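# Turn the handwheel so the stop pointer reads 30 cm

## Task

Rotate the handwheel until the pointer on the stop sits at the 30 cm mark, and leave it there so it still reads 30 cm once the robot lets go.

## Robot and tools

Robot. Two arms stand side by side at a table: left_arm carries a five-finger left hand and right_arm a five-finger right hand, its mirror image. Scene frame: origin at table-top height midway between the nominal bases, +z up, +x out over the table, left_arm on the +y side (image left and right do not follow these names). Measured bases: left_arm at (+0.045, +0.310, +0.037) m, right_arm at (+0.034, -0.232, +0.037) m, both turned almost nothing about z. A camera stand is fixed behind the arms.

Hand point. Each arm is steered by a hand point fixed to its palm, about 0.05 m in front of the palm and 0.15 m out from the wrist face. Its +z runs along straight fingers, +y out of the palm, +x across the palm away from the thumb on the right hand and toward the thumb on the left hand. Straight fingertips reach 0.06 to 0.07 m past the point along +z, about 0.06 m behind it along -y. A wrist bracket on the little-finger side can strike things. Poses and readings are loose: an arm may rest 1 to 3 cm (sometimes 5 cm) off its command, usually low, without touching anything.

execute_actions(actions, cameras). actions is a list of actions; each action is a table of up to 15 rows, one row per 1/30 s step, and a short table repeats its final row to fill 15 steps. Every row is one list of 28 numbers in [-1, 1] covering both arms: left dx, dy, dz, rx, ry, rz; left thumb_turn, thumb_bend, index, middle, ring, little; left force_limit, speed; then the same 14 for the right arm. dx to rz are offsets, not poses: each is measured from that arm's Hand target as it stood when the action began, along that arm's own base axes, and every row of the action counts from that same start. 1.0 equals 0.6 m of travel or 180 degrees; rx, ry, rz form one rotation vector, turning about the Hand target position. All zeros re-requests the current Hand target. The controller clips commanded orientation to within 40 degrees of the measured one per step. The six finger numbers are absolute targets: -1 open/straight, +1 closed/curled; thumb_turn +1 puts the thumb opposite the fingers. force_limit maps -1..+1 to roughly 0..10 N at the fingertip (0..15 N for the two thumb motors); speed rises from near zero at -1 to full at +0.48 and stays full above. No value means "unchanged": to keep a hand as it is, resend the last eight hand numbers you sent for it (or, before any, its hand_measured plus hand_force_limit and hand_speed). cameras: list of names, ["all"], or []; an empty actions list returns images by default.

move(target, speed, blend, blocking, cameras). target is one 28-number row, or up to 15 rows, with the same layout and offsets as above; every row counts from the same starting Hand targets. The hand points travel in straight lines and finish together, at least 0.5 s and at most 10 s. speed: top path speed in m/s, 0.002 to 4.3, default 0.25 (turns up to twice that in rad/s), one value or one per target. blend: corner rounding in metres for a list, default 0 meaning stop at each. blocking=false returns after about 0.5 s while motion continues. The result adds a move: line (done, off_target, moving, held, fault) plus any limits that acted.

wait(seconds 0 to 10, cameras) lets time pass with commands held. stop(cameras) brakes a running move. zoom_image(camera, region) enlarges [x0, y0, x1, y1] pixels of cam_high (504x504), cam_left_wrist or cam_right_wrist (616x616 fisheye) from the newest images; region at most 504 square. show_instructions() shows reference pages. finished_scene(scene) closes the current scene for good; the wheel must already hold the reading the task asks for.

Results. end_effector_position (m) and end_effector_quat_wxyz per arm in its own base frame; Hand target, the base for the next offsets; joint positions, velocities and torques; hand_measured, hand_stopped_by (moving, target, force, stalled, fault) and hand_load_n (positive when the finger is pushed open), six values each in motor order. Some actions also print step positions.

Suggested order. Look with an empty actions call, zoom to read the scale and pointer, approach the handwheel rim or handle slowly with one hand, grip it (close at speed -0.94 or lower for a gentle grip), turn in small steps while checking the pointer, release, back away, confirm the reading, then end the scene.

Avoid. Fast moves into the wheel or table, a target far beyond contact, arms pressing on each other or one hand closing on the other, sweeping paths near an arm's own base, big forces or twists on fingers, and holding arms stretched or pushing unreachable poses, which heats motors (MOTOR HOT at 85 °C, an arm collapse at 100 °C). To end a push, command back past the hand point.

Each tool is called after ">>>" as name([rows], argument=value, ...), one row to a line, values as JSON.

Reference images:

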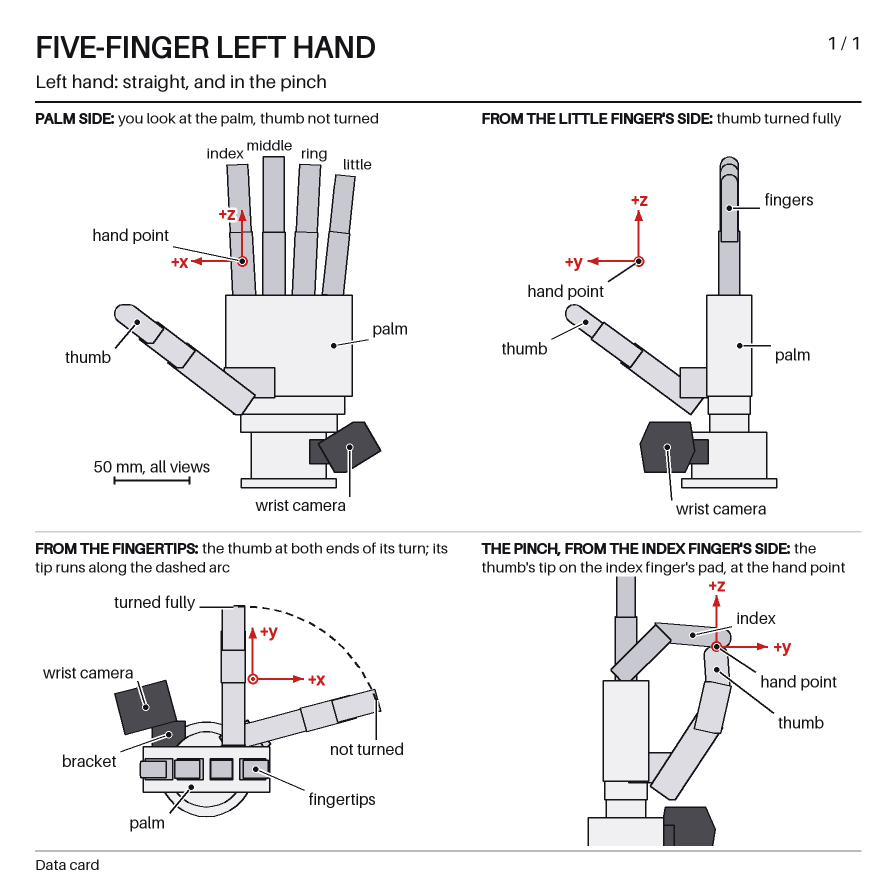

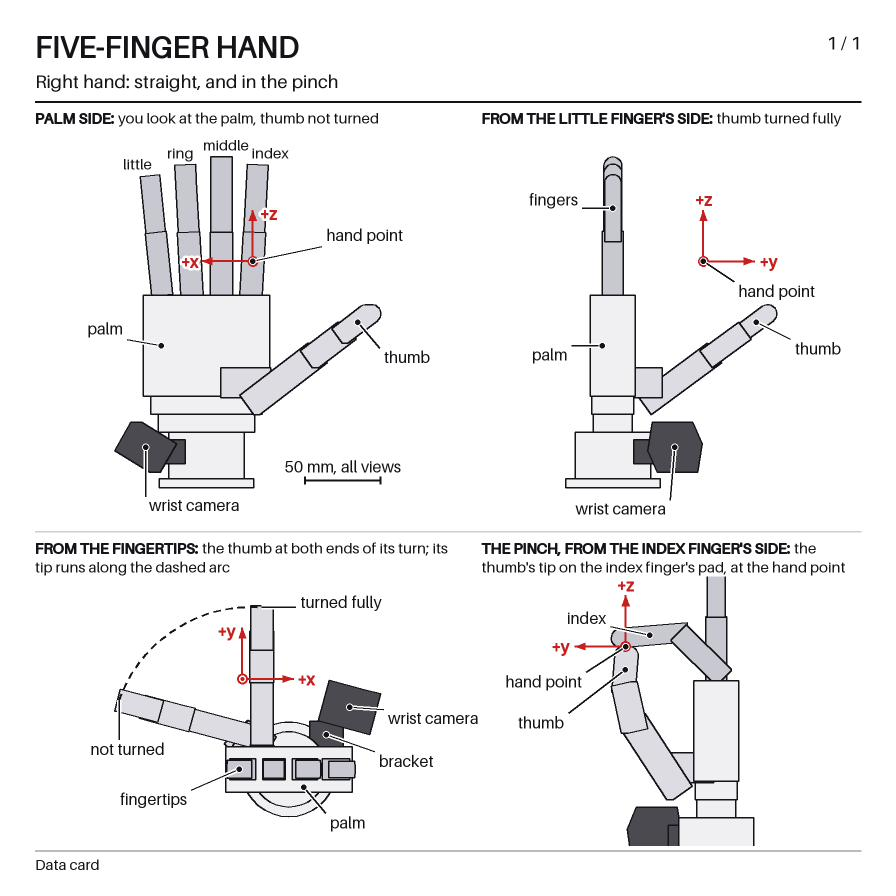

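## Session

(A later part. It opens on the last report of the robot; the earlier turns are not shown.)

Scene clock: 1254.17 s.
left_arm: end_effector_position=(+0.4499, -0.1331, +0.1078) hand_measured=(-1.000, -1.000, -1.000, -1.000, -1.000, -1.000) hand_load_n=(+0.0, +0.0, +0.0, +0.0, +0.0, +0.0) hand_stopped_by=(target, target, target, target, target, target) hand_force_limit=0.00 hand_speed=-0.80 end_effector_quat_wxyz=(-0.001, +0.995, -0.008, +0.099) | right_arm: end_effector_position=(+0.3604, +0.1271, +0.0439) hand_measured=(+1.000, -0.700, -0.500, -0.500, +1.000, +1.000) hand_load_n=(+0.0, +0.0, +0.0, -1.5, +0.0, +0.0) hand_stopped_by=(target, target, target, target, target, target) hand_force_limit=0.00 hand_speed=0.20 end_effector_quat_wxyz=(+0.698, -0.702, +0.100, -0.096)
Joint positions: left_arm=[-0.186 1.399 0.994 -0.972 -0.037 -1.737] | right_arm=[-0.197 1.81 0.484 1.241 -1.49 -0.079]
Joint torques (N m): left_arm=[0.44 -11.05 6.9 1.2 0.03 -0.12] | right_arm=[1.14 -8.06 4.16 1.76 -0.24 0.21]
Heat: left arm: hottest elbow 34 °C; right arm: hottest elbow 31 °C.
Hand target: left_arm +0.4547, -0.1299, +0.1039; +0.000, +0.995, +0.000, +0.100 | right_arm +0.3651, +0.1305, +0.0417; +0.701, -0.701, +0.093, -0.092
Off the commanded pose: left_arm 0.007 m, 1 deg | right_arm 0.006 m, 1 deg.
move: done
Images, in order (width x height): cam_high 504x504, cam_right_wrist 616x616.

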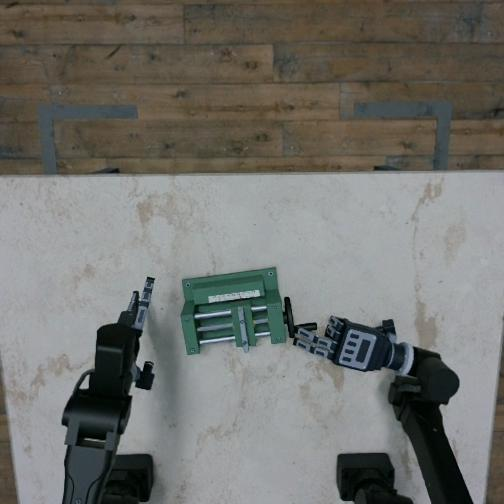

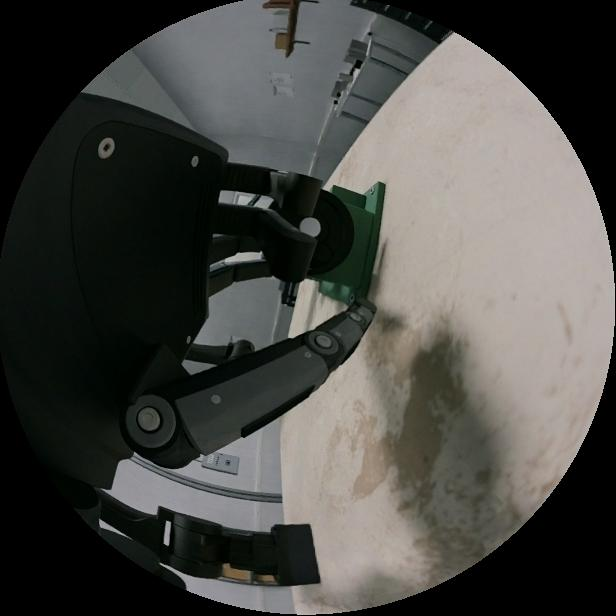

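>>> move([
  [0,0,0,0,0,0,-1,-1,-1,-1,-1,-1,0,-0.8,0,-0.008,0.04,0,0,0,1,-0.7,-0.5,-0.5,1,1,0,0.2],
  [0,0,0,0,0,0,-1,-1,-1,-1,-1,-1,0,-0.8,0.015,-0.008,0.04,0,0,0,1,-0.7,-0.5,-0.5,1,1,0,0.2],
  [0,0,0,0,0,0,-1,-1,-1,-1,-1,-1,0,-0.8,0.015,-0.008,0.0,0,0,0,1,-0.7,-0.5,-0.5,1,1,0,0.2],
], cameras=["cam_high","cam_right_wrist"], speed=0.1)

>>> zoom_image(camera="cam_right_wrist", region=[180, 150, 480, 420])

>>> zoom_image(camera="cam_high", region=[265, 280, 365, 380])

Scene clock: 1270.80 s.
left_arm: end_effector_position=(+0.4499, -0.1331, +0.1078) hand_measured=(-1.000, -1.000, -1.000, -1.000, -1.000, -1.000) hand_load_n=(+0.0, +0.0, +0.0, +0.0, +0.0, +0.0) hand_stopped_by=(target, target, target, target, target, target) hand_force_limit=0.00 hand_speed=-0.80 end_effector_quat_wxyz=(-0.001, +0.995, -0.008, +0.099) | right_arm: end_effector_position=(+0.3621, +0.1266, +0.0417) hand_measured=(+1.000, -0.700, -0.500, -0.500, +1.000, +1.000) hand_load_n=(+0.0, +0.0, +0.0, +0.0, +0.0, +0.0) hand_stopped_by=(target, target, target, target, target, target) hand_force_limit=0.00 hand_speed=0.20 end_effector_quat_wxyz=(+0.700, -0.701, +0.109, -0.079)
Joint positions: left_arm=[-0.186 1.399 0.994 -0.972 -0.037 -1.737] | right_arm=[-0.198 1.829 0.502 1.236 -1.502 -0.049]
Joint torques (N m): left_arm=[0.56 -10.46 6.97 1.09 0.03 -0.1] | right_arm=[0.44 -8.82 4.78 1.85 -0.14 0.03]
Heat: left arm: hottest elbow 34 °C; right arm: hottest elbow 31 °C.
Hand target: left_arm +0.4547, -0.1299, +0.1039; +0.000, +0.995, +0.000, +0.100 | right_arm +0.3742, +0.1256, +0.0416; +0.701, -0.701, +0.093, -0.093
Off the commanded pose: left_arm 0.007 m, 1 deg | right_arm 0.012 m, 2 deg.
move: off_target (right_arm)
Images, in order (width x height): cam_high 504x504, cam_right_wrist 616x616.

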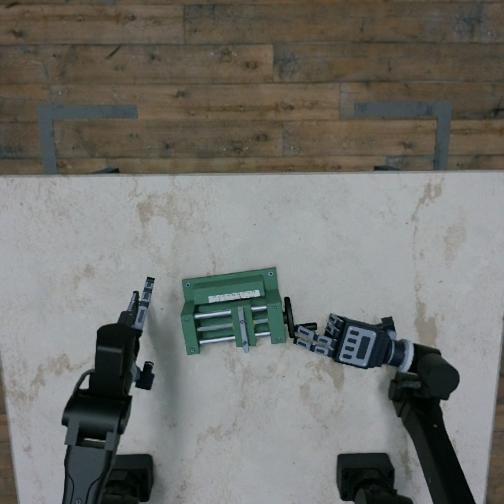

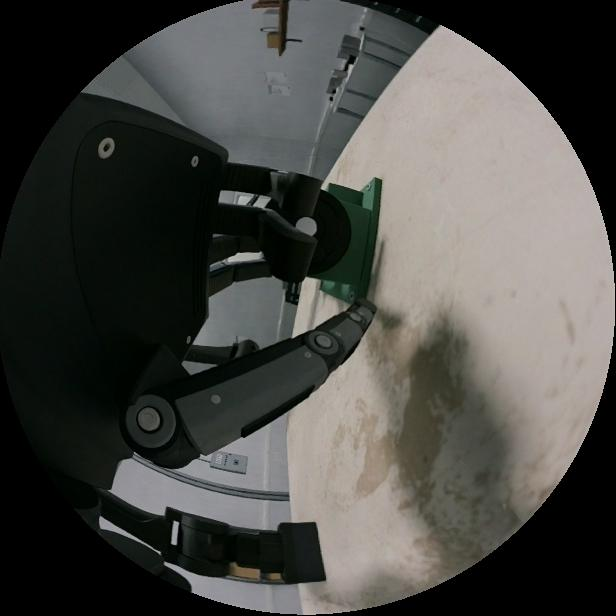

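Scaled by 1.680 from the camera's 616x616 image, which has a finer 880x880 frame.

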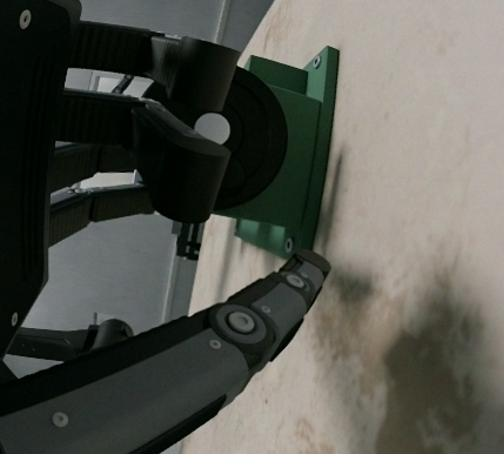

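Scaled by 5.040 from the camera's 504x504 image, which has a finer 720x720 frame.

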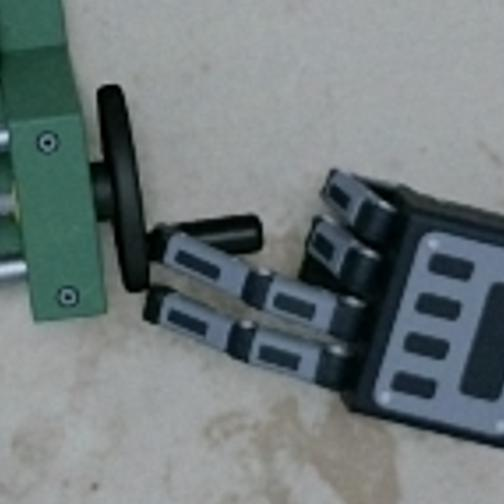

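>>> move([
  [0,0,0,0,0,0,-1,-1,-1,-1,-1,-1,0,-0.8,0.0,-0.0,0.04,0,0,0,1,-0.7,-0.5,-0.5,1,1,0,0.2],
  [0,0,0,0,0,0,-1,-1,-1,-1,-1,-1,0,-0.8,0.033,-0.0,0.04,0,0,0,1,-0.7,-0.5,-0.5,1,1,0,0.2],
  [0,0,0,0,0,0,-1,-1,-1,-1,-1,-1,0,-0.8,0.017,-0.0,0.0,0,0,0,1,-0.7,-0.5,-0.5,1,1,0,0.2],
], cameras=["cam_high","cam_right_wrist"], speed=0.1)

>>> zoom_image(camera="cam_high", region=[265, 280, 365, 380])

Scene clock: 1280.37 s.
left_arm: end_effector_position=(+0.4499, -0.1331, +0.1078) hand_measured=(-1.000, -1.000, -1.000, -1.000, -1.000, -1.000) hand_load_n=(+0.0, +0.0, +0.0, +0.0, +0.0, +0.0) hand_stopped_by=(target, target, target, target, target, target) hand_force_limit=0.00 hand_speed=-0.80 end_effector_quat_wxyz=(-0.001, +0.995, -0.008, +0.099) | right_arm: end_effector_position=(+0.3822, +0.1227, +0.0445) hand_measured=(+1.000, -0.700, -0.500, -0.500, +1.000, +1.000) hand_load_n=(+0.0, +0.0, +0.0, +0.0, +0.0, +0.0) hand_stopped_by=(target, target, target, target, target, target) hand_force_limit=0.00 hand_speed=0.20 end_effector_quat_wxyz=(+0.700, -0.701, +0.104, -0.089)
Joint positions: left_arm=[-0.186 1.399 0.994 -0.972 -0.037 -1.737] | right_arm=[-0.198 1.842 0.55 1.228 -1.495 -0.043]
Joint torques (N m): left_arm=[0.44 -10.64 6.93 1.13 0.06 -0.11] | right_arm=[0.85 -9.41 3.62 1.85 -0.19 0.03]
Heat: left arm: hottest elbow 34 °C; right arm: hottest elbow 31 °C.
Hand target: left_arm +0.4547, -0.1299, +0.1039; +0.000, +0.995, +0.000, +0.100 | right_arm +0.3843, +0.1256, +0.0417; +0.701, -0.701, +0.093, -0.093
Off the commanded pose: left_arm 0.007 m, 1 deg | right_arm 0.005 m, 1 deg.
move: done
Images, in order (width x height): cam_high 504x504, cam_right_wrist 616x616.

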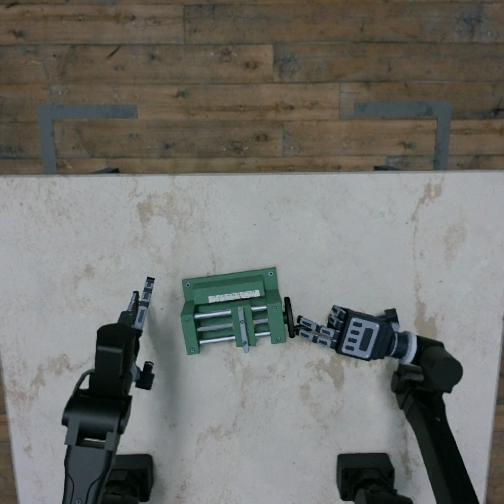

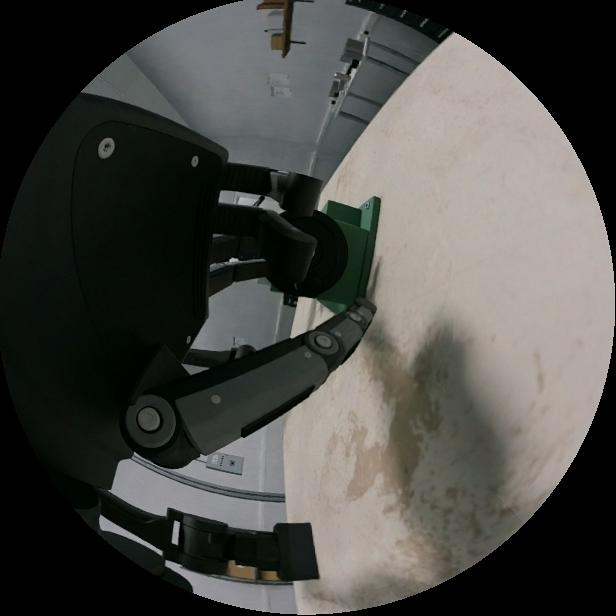

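Scaled by 5.040 from the camera's 504x504 image, which has a finer 720x720 frame.

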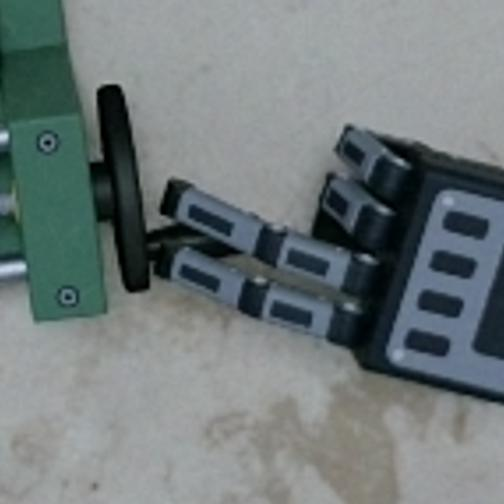

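>>> move(target=[0,0,0,0,0,0,-1,-1,-1,-1,-1,-1,0,-0.8,0.0,0,0,0,0,0,1,0.0,0.1,0.1,1,1,0,-0.4], cameras=["cam_high","cam_right_wrist"], speed=0.1)

>>> zoom_image(camera="cam_high", region=[265, 280, 365, 380])

>>> zoom_image(camera="cam_right_wrist", region=[180, 150, 480, 420])

Scene clock: 1293.70 s.
left_arm: end_effector_position=(+0.4499, -0.1331, +0.1078) hand_measured=(-1.000, -1.000, -1.000, -1.000, -1.000, -1.000) hand_load_n=(+0.0, -0.5, -0.5, +0.0, +0.0, +0.0) hand_stopped_by=(target, target, target, target, target, target) hand_force_limit=0.00 hand_speed=-0.80 end_effector_quat_wxyz=(-0.001, +0.995, -0.008, +0.099) | right_arm: end_effector_position=(+0.3833, +0.1234, +0.0449) hand_measured=(+1.000, +0.000, +0.100, +0.100, +1.000, +1.000) hand_load_n=(+0.0, +0.0, +0.5, +1.0, +0.0, +0.0) hand_stopped_by=(target, target, target, target, target, target) hand_force_limit=0.00 hand_speed=-0.40 end_effector_quat_wxyz=(+0.699, -0.701, +0.101, -0.093)
Joint positions: left_arm=[-0.186 1.399 0.994 -0.972 -0.037 -1.737] | right_arm=[-0.195 1.842 0.551 1.236 -1.491 -0.045]
Joint torques (N m): left_arm=[0.79 -10.64 6.93 1.14 0.05 -0.11] | right_arm=[0.67 -9.23 3.59 1.74 -0.29 0.09]
Heat: left arm: hottest elbow 34 °C; right arm: hottest elbow 31 °C.
Hand target: left_arm +0.4547, -0.1299, +0.1039; +0.000, +0.995, +0.000, +0.100 | right_arm +0.3843, +0.1257, +0.0417; +0.701, -0.701, +0.093, -0.092
Off the commanded pose: left_arm 0.007 m, 1 deg | right_arm 0.004 m, 1 deg.
move: done
Images, in order (width x height): cam_high 504x504, cam_right_wrist 616x616.

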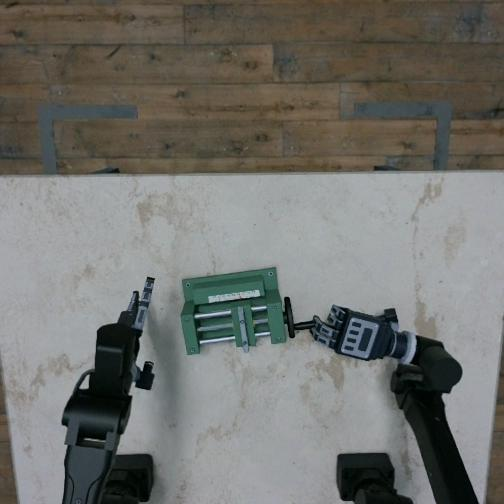

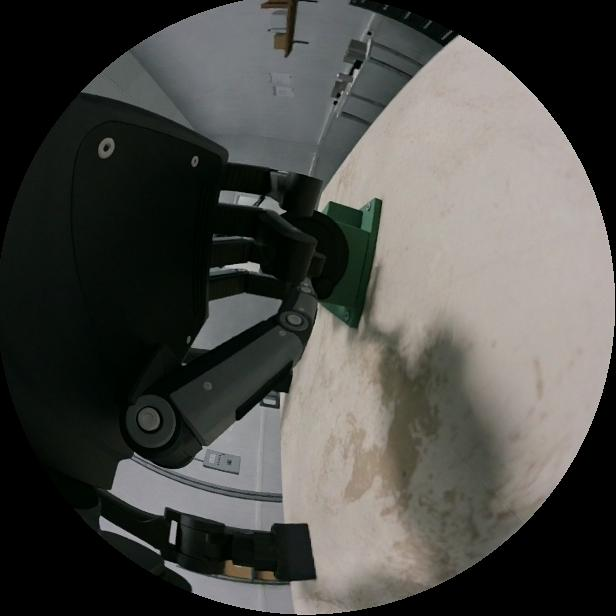

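Scaled by 5.040 from the camera's 504x504 image, which has a finer 720x720 frame.

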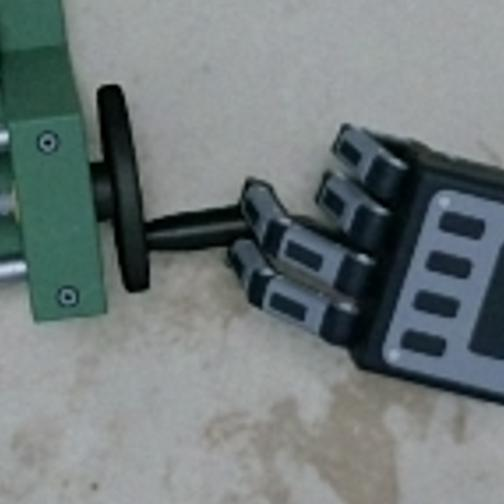

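Scaled by 1.680 from the camera's 616x616 image, which has a finer 880x880 frame.

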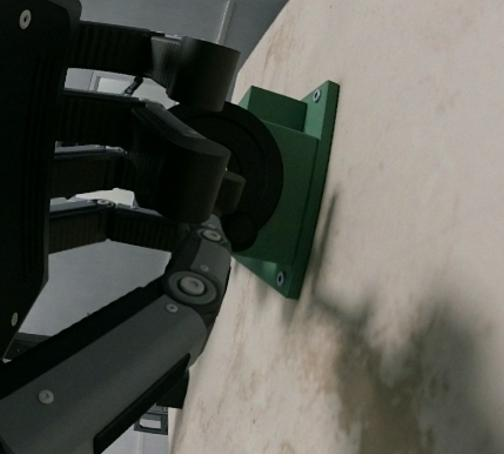

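>>> move([
  [0,0,0,0,0,0,-1,-1,-1,-1,-1,-1,0,-0.8,0.01,-0.09,0,0,0,0,1,0.0,0.1,0.1,1,1,0,0.2],
  [0,0,0,0,0,0,-1,-1,-1,-1,-1,-1,0,-0.8,0.01,-0.09,-0.04,0,0,0,1,-0.7,-0.4,-0.4,1,1,0,0.2],
], cameras=["cam_high","cam_right_wrist"], speed=0.15)

>>> zoom_image(camera="cam_high", region=[265, 280, 365, 380])

>>> zoom_image(camera="cam_right_wrist", region=[180, 150, 480, 420])

Scene clock: 1315.27 s.
left_arm: end_effector_position=(+0.4499, -0.1331, +0.1078) hand_measured=(-1.000, -1.000, -1.000, -1.000, -1.000, -1.000) hand_load_n=(+0.0, +0.0, +0.0, +0.0, +0.0, +0.0) hand_stopped_by=(target, target, target, target, target, target) hand_force_limit=0.00 hand_speed=-0.80 end_effector_quat_wxyz=(-0.001, +0.995, -0.008, +0.099) | right_arm: end_effector_position=(+0.3818, +0.0791, +0.0188) hand_measured=(+1.000, -0.700, -0.400, -0.400, +1.000, +1.000) hand_load_n=(+0.0, +0.0, +0.0, +0.0, +0.0, +0.0) hand_stopped_by=(target, target, target, target, target, target) hand_force_limit=0.00 hand_speed=0.20 end_effector_quat_wxyz=(+0.698, -0.697, +0.123, -0.109)
Joint positions: left_arm=[-0.186 1.399 0.994 -0.972 -0.037 -1.737] | right_arm=[-0.317 1.923 0.557 1.236 -1.557 -0.111]
Joint torques (N m): left_arm=[0.38 -10.7 6.89 1.1 0.06 -0.11] | right_arm=[-0.91 -9.99 4.11 1.01 -0.33 0.04]
Heat: left arm: hottest elbow 34 °C; right arm: hottest waist 30 °C.
Hand target: left_arm +0.4547, -0.1299, +0.1039; +0.000, +0.995, +0.000, +0.100 | right_arm +0.3902, +0.0717, +0.0176; +0.701, -0.701, +0.093, -0.092
Off the commanded pose: left_arm 0.007 m, 1 deg | right_arm 0.011 m, 4 deg.
joint sent to its limit (right arm) — joint 5 (wrist yaw), lower limit. The joint targets are off in orientation, not in position.
move: off_target (right_arm); target 2's new numbers were sent with right_arm's hand 0.012 m and 4 deg from that target
Images, in order (width x height): cam_high 504x504, cam_right_wrist 616x616.

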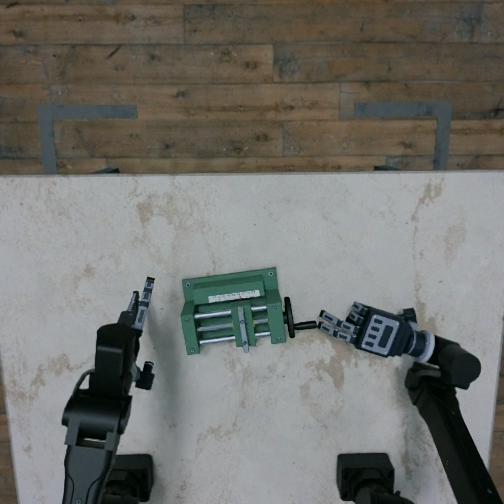

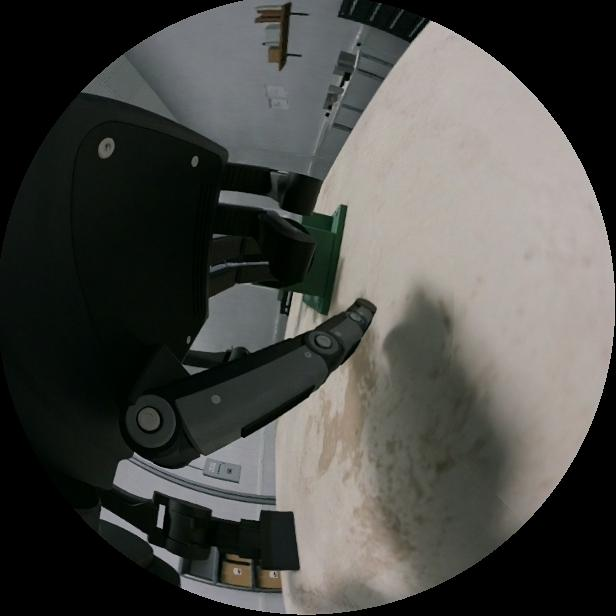

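Scaled by 5.040 from the camera's 504x504 image, which has a finer 720x720 frame.

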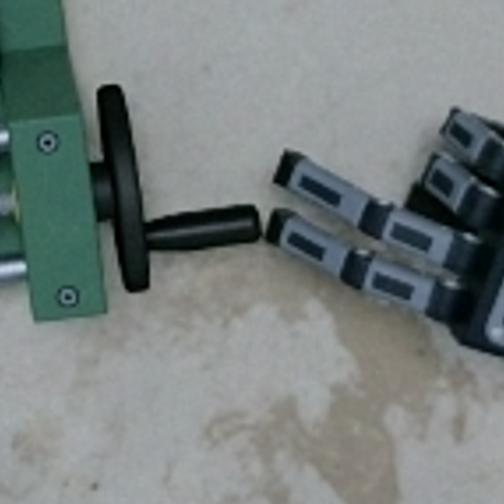

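Scaled by 1.680 from the camera's 616x616 image, which has a finer 880x880 frame.

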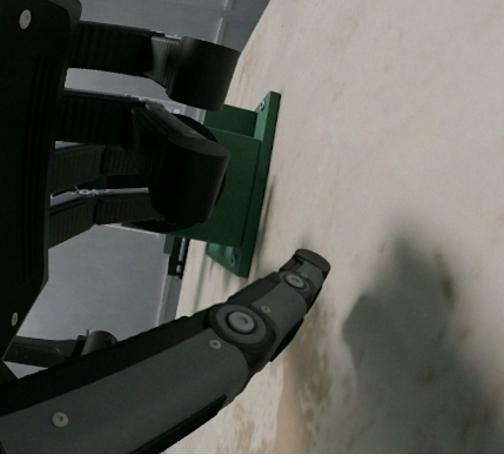

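>>> move([
  [0,0,0,0,0,0,-1,-1,-1,-1,-1,-1,0,-0.8,-0.029,0.03,0.025,0,0,0,1,-0.7,-0.35,-0.35,1,1,0,0.2],
  [0,0,0,0,0,0,-1,-1,-1,-1,-1,-1,0,-0.8,-0.029,0.108,0.022,0,0,0,1,-0.7,-0.35,-0.35,1,1,0,0.2],
], cameras=["cam_high","cam_right_wrist"], speed=0.12)

>>> zoom_image(camera="cam_high", region=[265, 280, 365, 380])

>>> zoom_image(camera="cam_right_wrist", region=[180, 150, 480, 420])

Scene clock: 1346.20 s.
left_arm: end_effector_position=(+0.4499, -0.1331, +0.1078) hand_measured=(-1.000, -1.000, -1.000, -1.000, -1.000, -1.000) hand_load_n=(+0.0, +0.0, +0.0, +0.0, +0.0, +0.0) hand_stopped_by=(target, target, target, target, target, target) hand_force_limit=0.00 hand_speed=-0.80 end_effector_quat_wxyz=(-0.001, +0.995, -0.008, +0.099) | right_arm: end_effector_position=(+0.3774, +0.1302, +0.0295) hand_measured=(+1.000, -0.700, -0.350, -0.350, +1.000, +1.000) hand_load_n=(-0.5, +0.0, -2.0, +0.0, +0.0, +0.0) hand_stopped_by=(target, target, target, target, target, target) hand_force_limit=0.00 hand_speed=0.20 end_effector_quat_wxyz=(+0.698, -0.703, +0.098, -0.097)
Joint positions: left_arm=[-0.186 1.399 0.994 -0.972 -0.037 -1.737] | right_arm=[-0.179 1.887 0.532 1.287 -1.474 -0.068]
Joint torques (N m): left_arm=[0.62 -10.64 6.97 1.09 0.04 -0.1] | right_arm=[1.38 -10.81 2.15 1.85 -0.11 0.26]
Heat: left arm: hottest elbow 34 °C; right arm: hottest waist 30 °C.
Hand target: left_arm +0.4547, -0.1299, +0.1039; +0.000, +0.995, +0.000, +0.100 | right_arm +0.3729, +0.1365, +0.0309; +0.701, -0.701, +0.093, -0.092
Off the commanded pose: left_arm 0.007 m, 1 deg | right_arm 0.008 m, 1 deg.
move: done
Images, in order (width x height): cam_high 504x504, cam_right_wrist 616x616.

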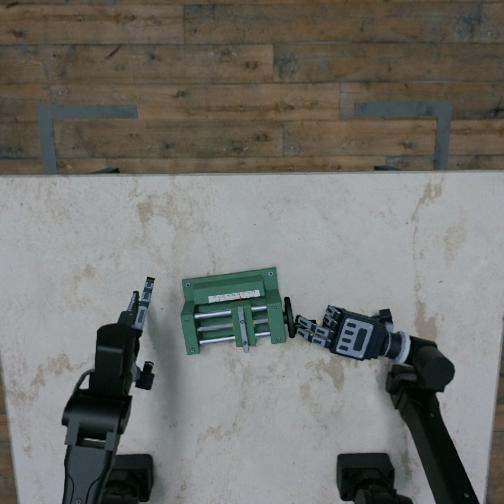

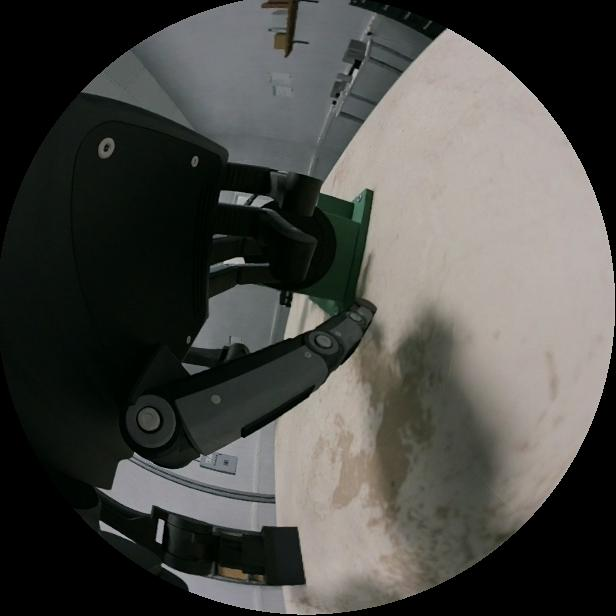

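Scaled by 5.040 from the camera's 504x504 image, which has a finer 720x720 frame.

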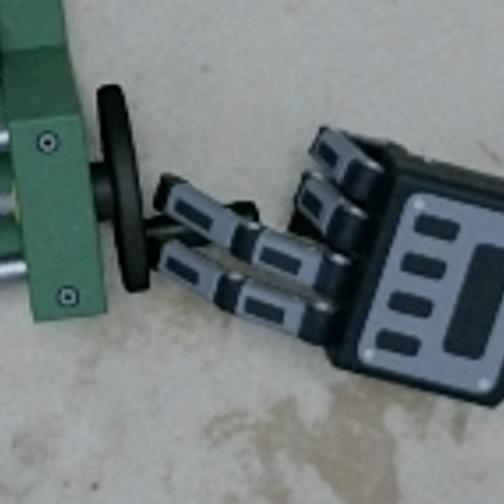

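Scaled by 1.680 from the camera's 616x616 image, which has a finer 880x880 frame.

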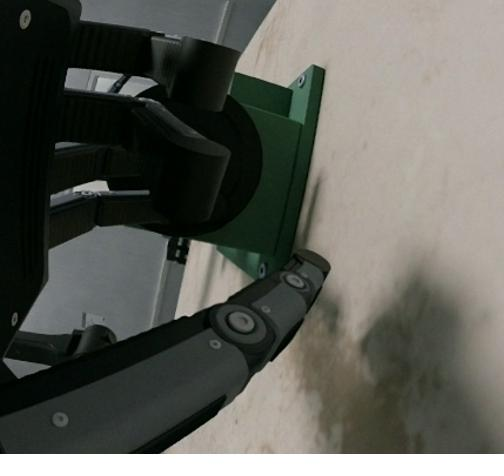

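>>> move([
  [0,0,0,0,0,0,-1,-1,-1,-1,-1,-1,0,-0.8,0,0,0,0,0,0,1,0.0,0.15,0.15,1,1,0,-0.4],
], cameras=["cam_high","cam_right_wrist"], speed=0.12)

>>> zoom_image(camera="cam_high", region=[265, 280, 365, 380])

>>> zoom_image(camera="cam_right_wrist", region=[180, 150, 480, 420])

Scene clock: 1356.00 s.
left_arm: end_effector_position=(+0.4499, -0.1331, +0.1078) hand_measured=(-1.000, -1.000, -1.000, -1.000, -1.000, -1.000) hand_load_n=(+0.0, +0.0, +0.0, +0.0, +0.0, +0.0) hand_stopped_by=(target, target, target, target, target, target) hand_force_limit=0.00 hand_speed=-0.80 end_effector_quat_wxyz=(-0.001, +0.995, -0.008, +0.099) | right_arm: end_effector_position=(+0.3802, +0.1316, +0.0294) hand_measured=(+1.000, +0.000, -0.248, -0.084, +1.000, +1.000) hand_load_n=(+0.0, +0.0, +0.0, +2.5, +0.0, +0.0) hand_stopped_by=(target, target, force, force, target, target) hand_force_limit=0.00 hand_speed=-0.40 end_effector_quat_wxyz=(+0.697, -0.703, +0.101, -0.102)
Joint positions: left_arm=[-0.186 1.399 0.994 -0.972 -0.037 -1.737] | right_arm=[-0.174 1.887 0.533 1.288 -1.458 -0.068]
Joint torques (N m): left_arm=[0.85 -10.7 6.9 0.98 0.01 -0.1] | right_arm=[0.85 -11.05 2.13 1.46 -0.68 0.18]
Heat: left arm: hottest elbow 34 °C; right arm: hottest elbow 30 °C.
Hand target: left_arm +0.4547, -0.1299, +0.1039; +0.000, +0.995, +0.000, +0.100 | right_arm +0.3729, +0.1363, +0.0308; +0.699, -0.703, +0.093, -0.092
Off the commanded pose: left_arm 0.007 m, 1 deg | right_arm 0.009 m, 1 deg.
move: done
Images, in order (width x height): cam_high 504x504, cam_right_wrist 616x616.

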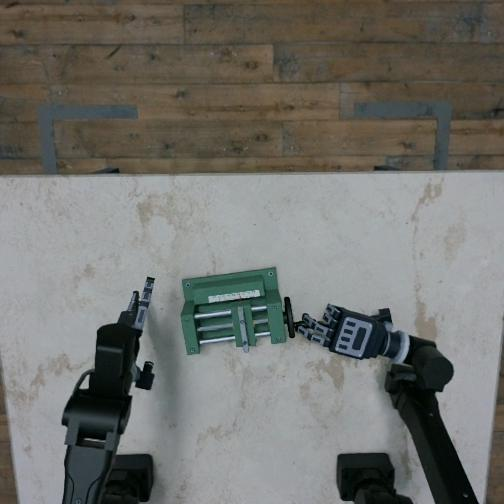

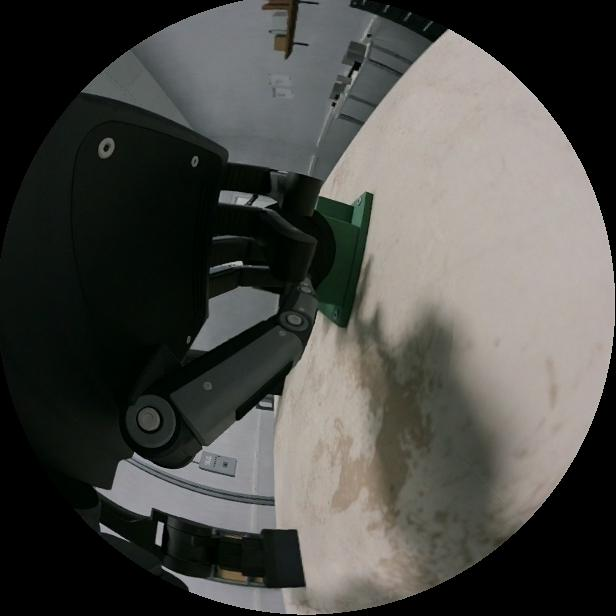

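Scaled by 5.040 from the camera's 504x504 image, which has a finer 720x720 frame.

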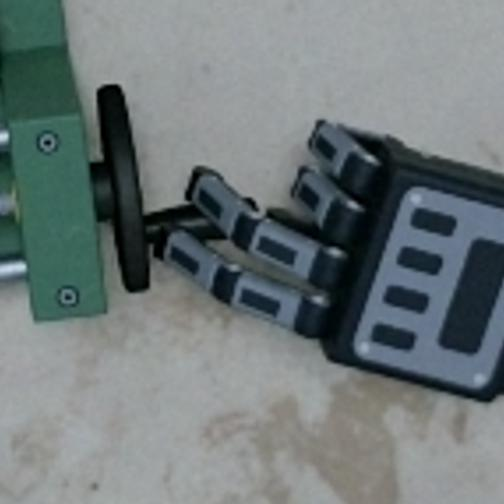

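Scaled by 1.680 from the camera's 616x616 image, which has a finer 880x880 frame.

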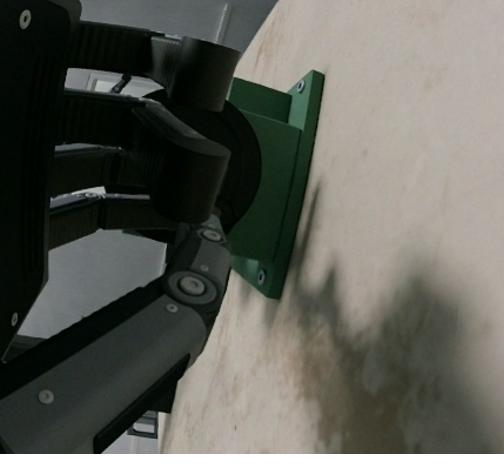

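>>> move([
  [0,0,0,0,0,0,-1,-1,-1,-1,-1,-1,0,-0.8,0,0,0,0,0,0,1,-0.7,-0.5,-0.5,1,1,0,0.2],
  [0,0,0,0,0,0,-1,-1,-1,-1,-1,-1,0,-0.8,0,-0.133,0,0,0,0,1,-0.7,-0.5,-0.5,1,1,0,0.2],
  [0,0,0,0,0,0,-1,-1,-1,-1,-1,-1,0,-0.8,0.012,-0.133,0.15,-0.0618,0.0627,-0.376,1,-0.7,-0.5,-0.5,-1,-1,0,0.2],
  [0,0,0,0,0,0,-1,-1,-1,-1,-1,-1,0,-0.8,0.0185,0.036,0.115,-0.0618,0.0627,-0.376,1,-0.7,-0.5,-0.5,-1,-1,0,0.2],
], cameras=["cam_high","cam_right_wrist"], speed=[0.15,0.2,0.5,0.3])

>>> zoom_image(camera="cam_high", region=[265, 280, 365, 380])

>>> zoom_image(camera="cam_right_wrist", region=[180, 200, 480, 470])

Scene clock: 1406.23 s.
left_arm: end_effector_position=(+0.4499, -0.1331, +0.1078) hand_measured=(-1.000, -1.000, -1.000, -1.000, -1.000, -1.000) hand_load_n=(+0.0, +0.0, +0.0, +0.0, +0.0, +0.0) hand_stopped_by=(target, target, target, target, target, target) hand_force_limit=0.00 hand_speed=-0.80 end_effector_quat_wxyz=(-0.001, +0.995, -0.008, +0.099) | right_arm: end_effector_position=(+0.3599, +0.1407, +0.0716) hand_measured=(+1.000, -0.700, -0.500, -0.500, -1.000, -1.000) hand_load_n=(+0.0, +0.0, +0.0, +0.0, +0.0, +0.0) hand_stopped_by=(target, target, target, target, target, target) hand_force_limit=0.00 hand_speed=0.20 end_effector_quat_wxyz=(-0.423, +0.616, -0.531, +0.400)
Joint positions: left_arm=[-0.186 1.399 0.994 -0.972 -0.037 -1.737] | right_arm=[0.452 1.025 0.234 0.444 0.331 0.07]
Joint torques (N m): left_arm=[0.85 -10.64 7.08 1.14 0.04 -0.09] | right_arm=[1.32 -1.85 10.62 2.59 0.13 0.2]
Heat: left arm: hottest elbow 34 °C; right arm: hottest elbow 30 °C.
Hand target: left_arm +0.4547, -0.1299, +0.1039; +0.000, +0.995, +0.000, +0.100 | right_arm +0.3839, +0.1579, +0.0997; -0.450, +0.598, -0.523, +0.407
Off the commanded pose: left_arm 0.007 m, 1 deg | right_arm 0.041 m, 4 deg.
move: off_target (right_arm); target 3's new numbers were sent with right_arm's hand 0.041 m and 4 deg from that target
Images, in order (width x height): cam_high 504x504, cam_right_wrist 616x616.

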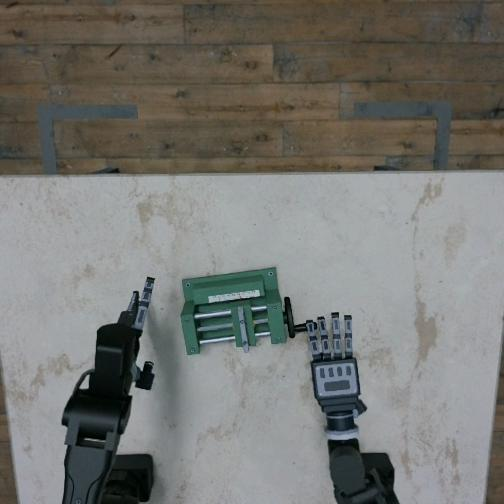

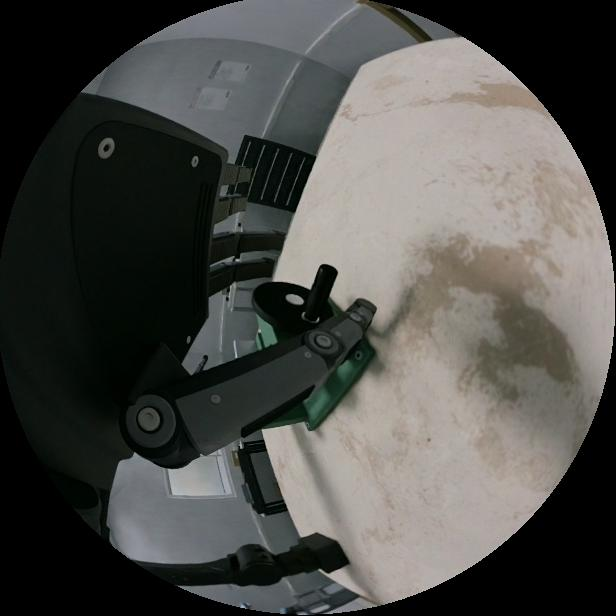

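Scaled by 5.040 from the camera's 504x504 image, which has a finer 720x720 frame.

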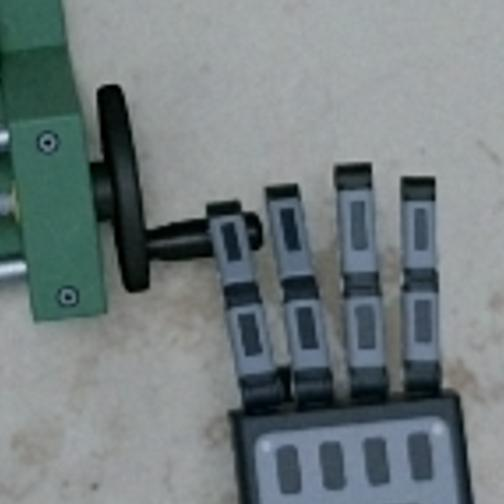

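Scaled by 1.680 from the camera's 616x616 image, which has a finer 880x880 frame.

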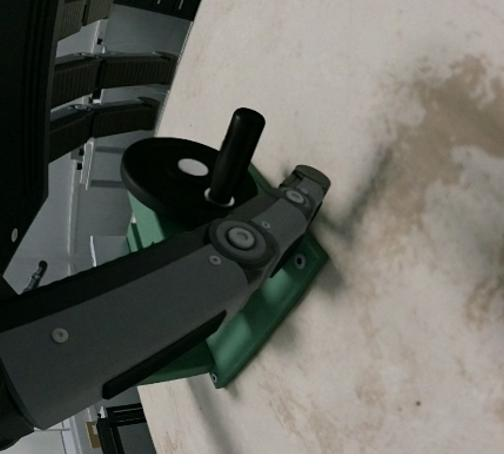

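>>> move([
  [0,0,0,0,0,0,-1,-1,-1,-1,-1,-1,0,-0.8,0.015,0.003,-0.02,0,0,0,1,-0.7,-0.5,-0.5,-1,-1,0,0.2],
  [0,0,0,0,0,0,-1,-1,-1,-1,-1,-1,0,-0.8,0.005,0.003,-0.08,0,0,0,1,-0.7,-0.5,-0.5,-1,-1,0,0.2],
], cameras=["cam_high","cam_right_wrist"], speed=[0.15,0.15])

>>> zoom_image(camera="cam_high", region=[265, 280, 365, 380])

>>> zoom_image(camera="cam_right_wrist", region=[180, 200, 480, 470])

Scene clock: 1416.90 s.
left_arm: end_effector_position=(+0.4499, -0.1331, +0.1078) hand_measured=(-1.000, -1.000, -1.000, -1.000, -1.000, -1.000) hand_load_n=(+0.0, +0.0, +0.0, +0.0, +0.0, +0.0) hand_stopped_by=(target, target, target, target, target, target) hand_force_limit=0.00 hand_speed=-0.80 end_effector_quat_wxyz=(-0.001, +0.995, -0.008, +0.099) | right_arm: end_effector_position=(+0.3851, +0.1530, +0.0498) hand_measured=(+1.000, -0.700, -0.500, -0.500, -1.000, -1.000) hand_load_n=(+0.0, +0.0, +0.0, +0.0, +0.0, +0.0) hand_stopped_by=(target, target, target, target, target, target) hand_force_limit=0.00 hand_speed=0.20 end_effector_quat_wxyz=(-0.442, +0.601, -0.526, +0.408)
Joint positions: left_arm=[-0.186 1.399 0.994 -0.972 -0.037 -1.737] | right_arm=[0.452 1.282 0.242 0.744 0.331 0.072]
Joint torques (N m): left_arm=[0.32 -10.34 6.86 1.09 0.04 -0.11] | right_arm=[1.2 -3.66 5.63 2.62 0.12 0.18]
Heat: left arm: hottest elbow 34 °C; right arm: hottest elbow 31 °C.
Hand target: left_arm +0.4547, -0.1299, +0.1039; +0.000, +0.995, +0.000, +0.100 | right_arm +0.3869, +0.1598, +0.0518; -0.450, +0.598, -0.523, +0.407
Off the commanded pose: left_arm 0.007 m, 1 deg | right_arm 0.007 m, 1 deg.
move: done
Images, in order (width x height): cam_high 504x504, cam_right_wrist 616x616.

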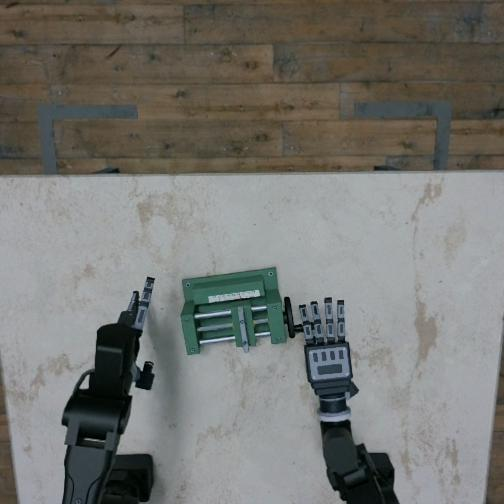

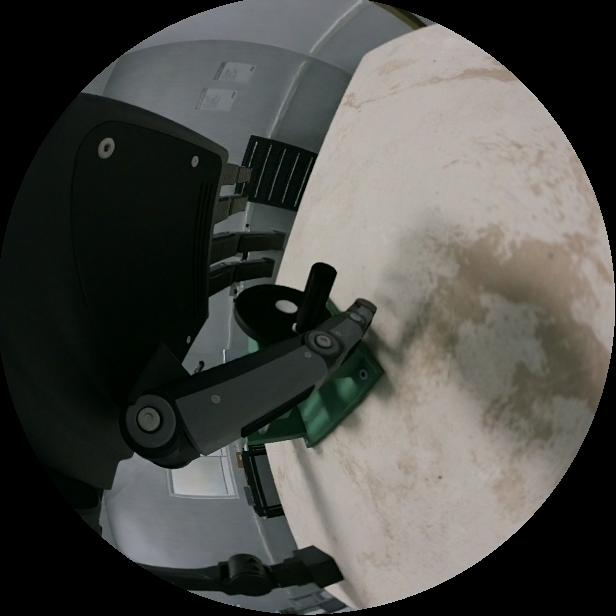

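Scaled by 5.040 from the camera's 504x504 image, which has a finer 720x720 frame.

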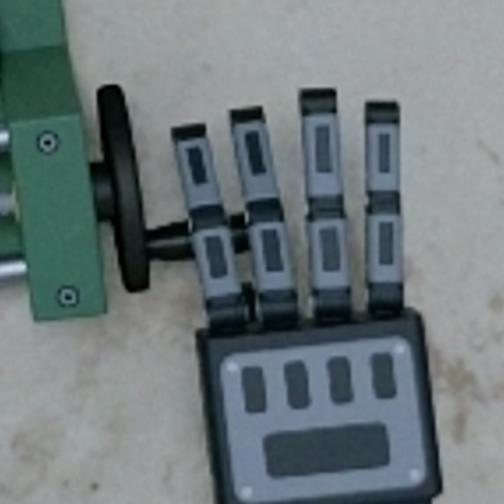

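Scaled by 1.680 from the camera's 616x616 image, which has a finer 880x880 frame.

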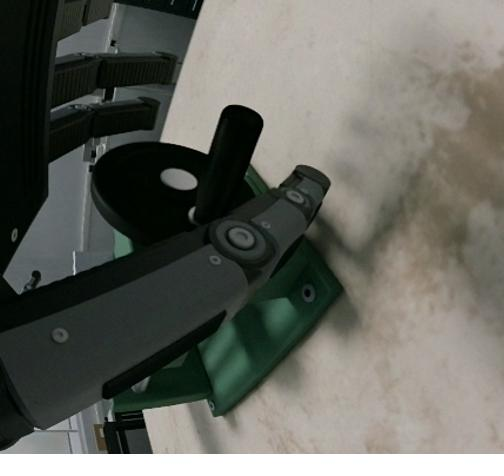

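>>> move([
  [0,0,0,0,0,0,-1,-1,-1,-1,-1,-1,0,-0.8,0,0,-0.075,0,0,0,1,-0.7,-0.5,-0.5,-1,-1,0,0.2],
], cameras=["cam_high","cam_right_wrist"], speed=[0.12])

>>> zoom_image(camera="cam_high", region=[265, 280, 365, 380])

>>> zoom_image(camera="cam_right_wrist", region=[180, 200, 480, 470])

Scene clock: 1423.47 s.
left_arm: end_effector_position=(+0.4499, -0.1331, +0.1078) hand_measured=(-1.000, -1.000, -1.000, -1.000, -1.000, -1.000) hand_load_n=(+0.0, +0.0, +0.0, +0.0, +0.0, +0.0) hand_stopped_by=(target, target, target, target, target, target) hand_force_limit=0.00 hand_speed=-0.80 end_effector_quat_wxyz=(-0.001, +0.995, -0.008, +0.099) | right_arm: end_effector_position=(+0.3915, +0.1561, +0.0100) hand_measured=(+1.000, -0.700, -0.500, -0.500, -1.000, -1.000) hand_load_n=(+0.0, +0.0, +0.0, +0.0, +0.0, +0.0) hand_stopped_by=(target, target, target, target, target, target) hand_force_limit=0.00 hand_speed=0.20 end_effector_quat_wxyz=(-0.448, +0.597, -0.524, +0.410)
Joint positions: left_arm=[-0.186 1.399 0.994 -0.972 -0.037 -1.737] | right_arm=[0.452 1.552 0.233 1.038 0.331 0.073]
Joint torques (N m): left_arm=[0.5 -10.81 6.89 1.11 0.06 -0.1] | right_arm=[1.26 -5.42 2.92 2.65 0.11 0.17]
Heat: left arm: hottest elbow 34 °C; right arm: hottest elbow 31 °C.
Hand target: left_arm +0.4547, -0.1299, +0.1039; +0.000, +0.995, +0.000, +0.100 | right_arm +0.3870, +0.1598, +0.0069; -0.451, +0.598, -0.523, +0.407
Off the commanded pose: left_arm 0.007 m, 1 deg | right_arm 0.007 m, 1 deg.
move: done
Images, in order (width x height): cam_high 504x504, cam_right_wrist 616x616.

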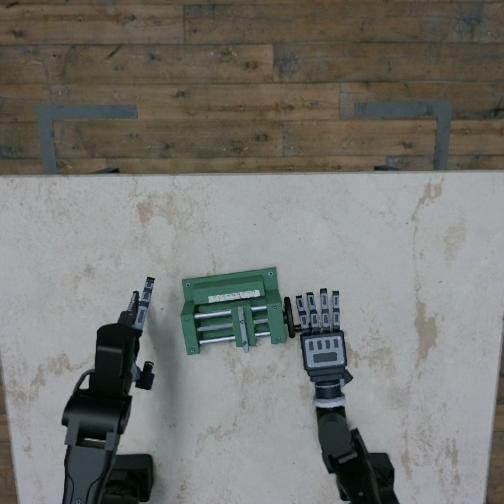

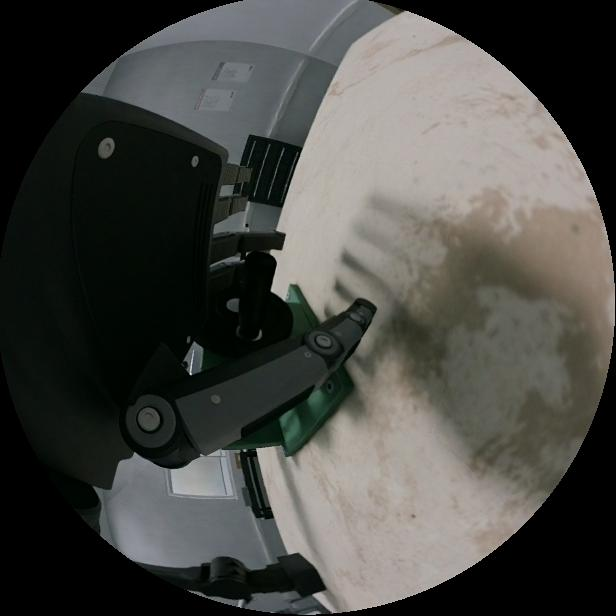

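Scaled by 5.040 from the camera's 504x504 image, which has a finer 720x720 frame.

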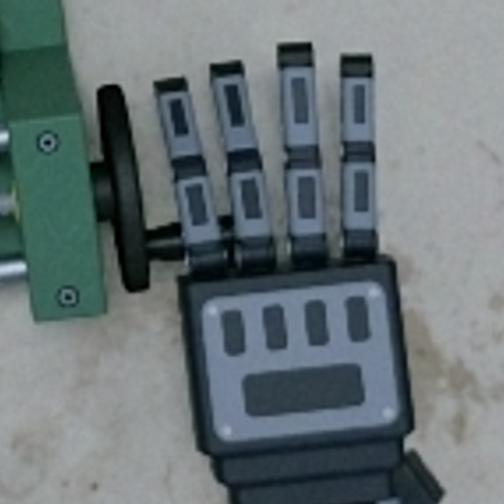

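Scaled by 1.680 from the camera's 616x616 image, which has a finer 880x880 frame.

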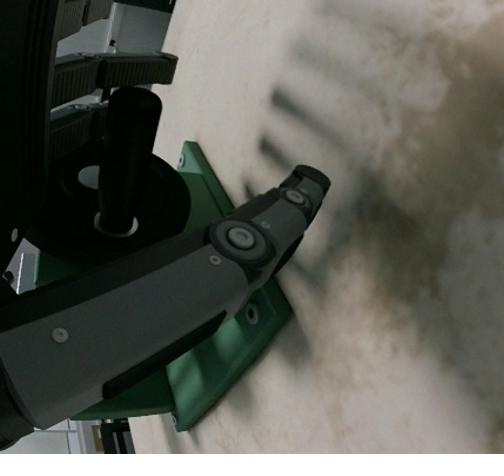

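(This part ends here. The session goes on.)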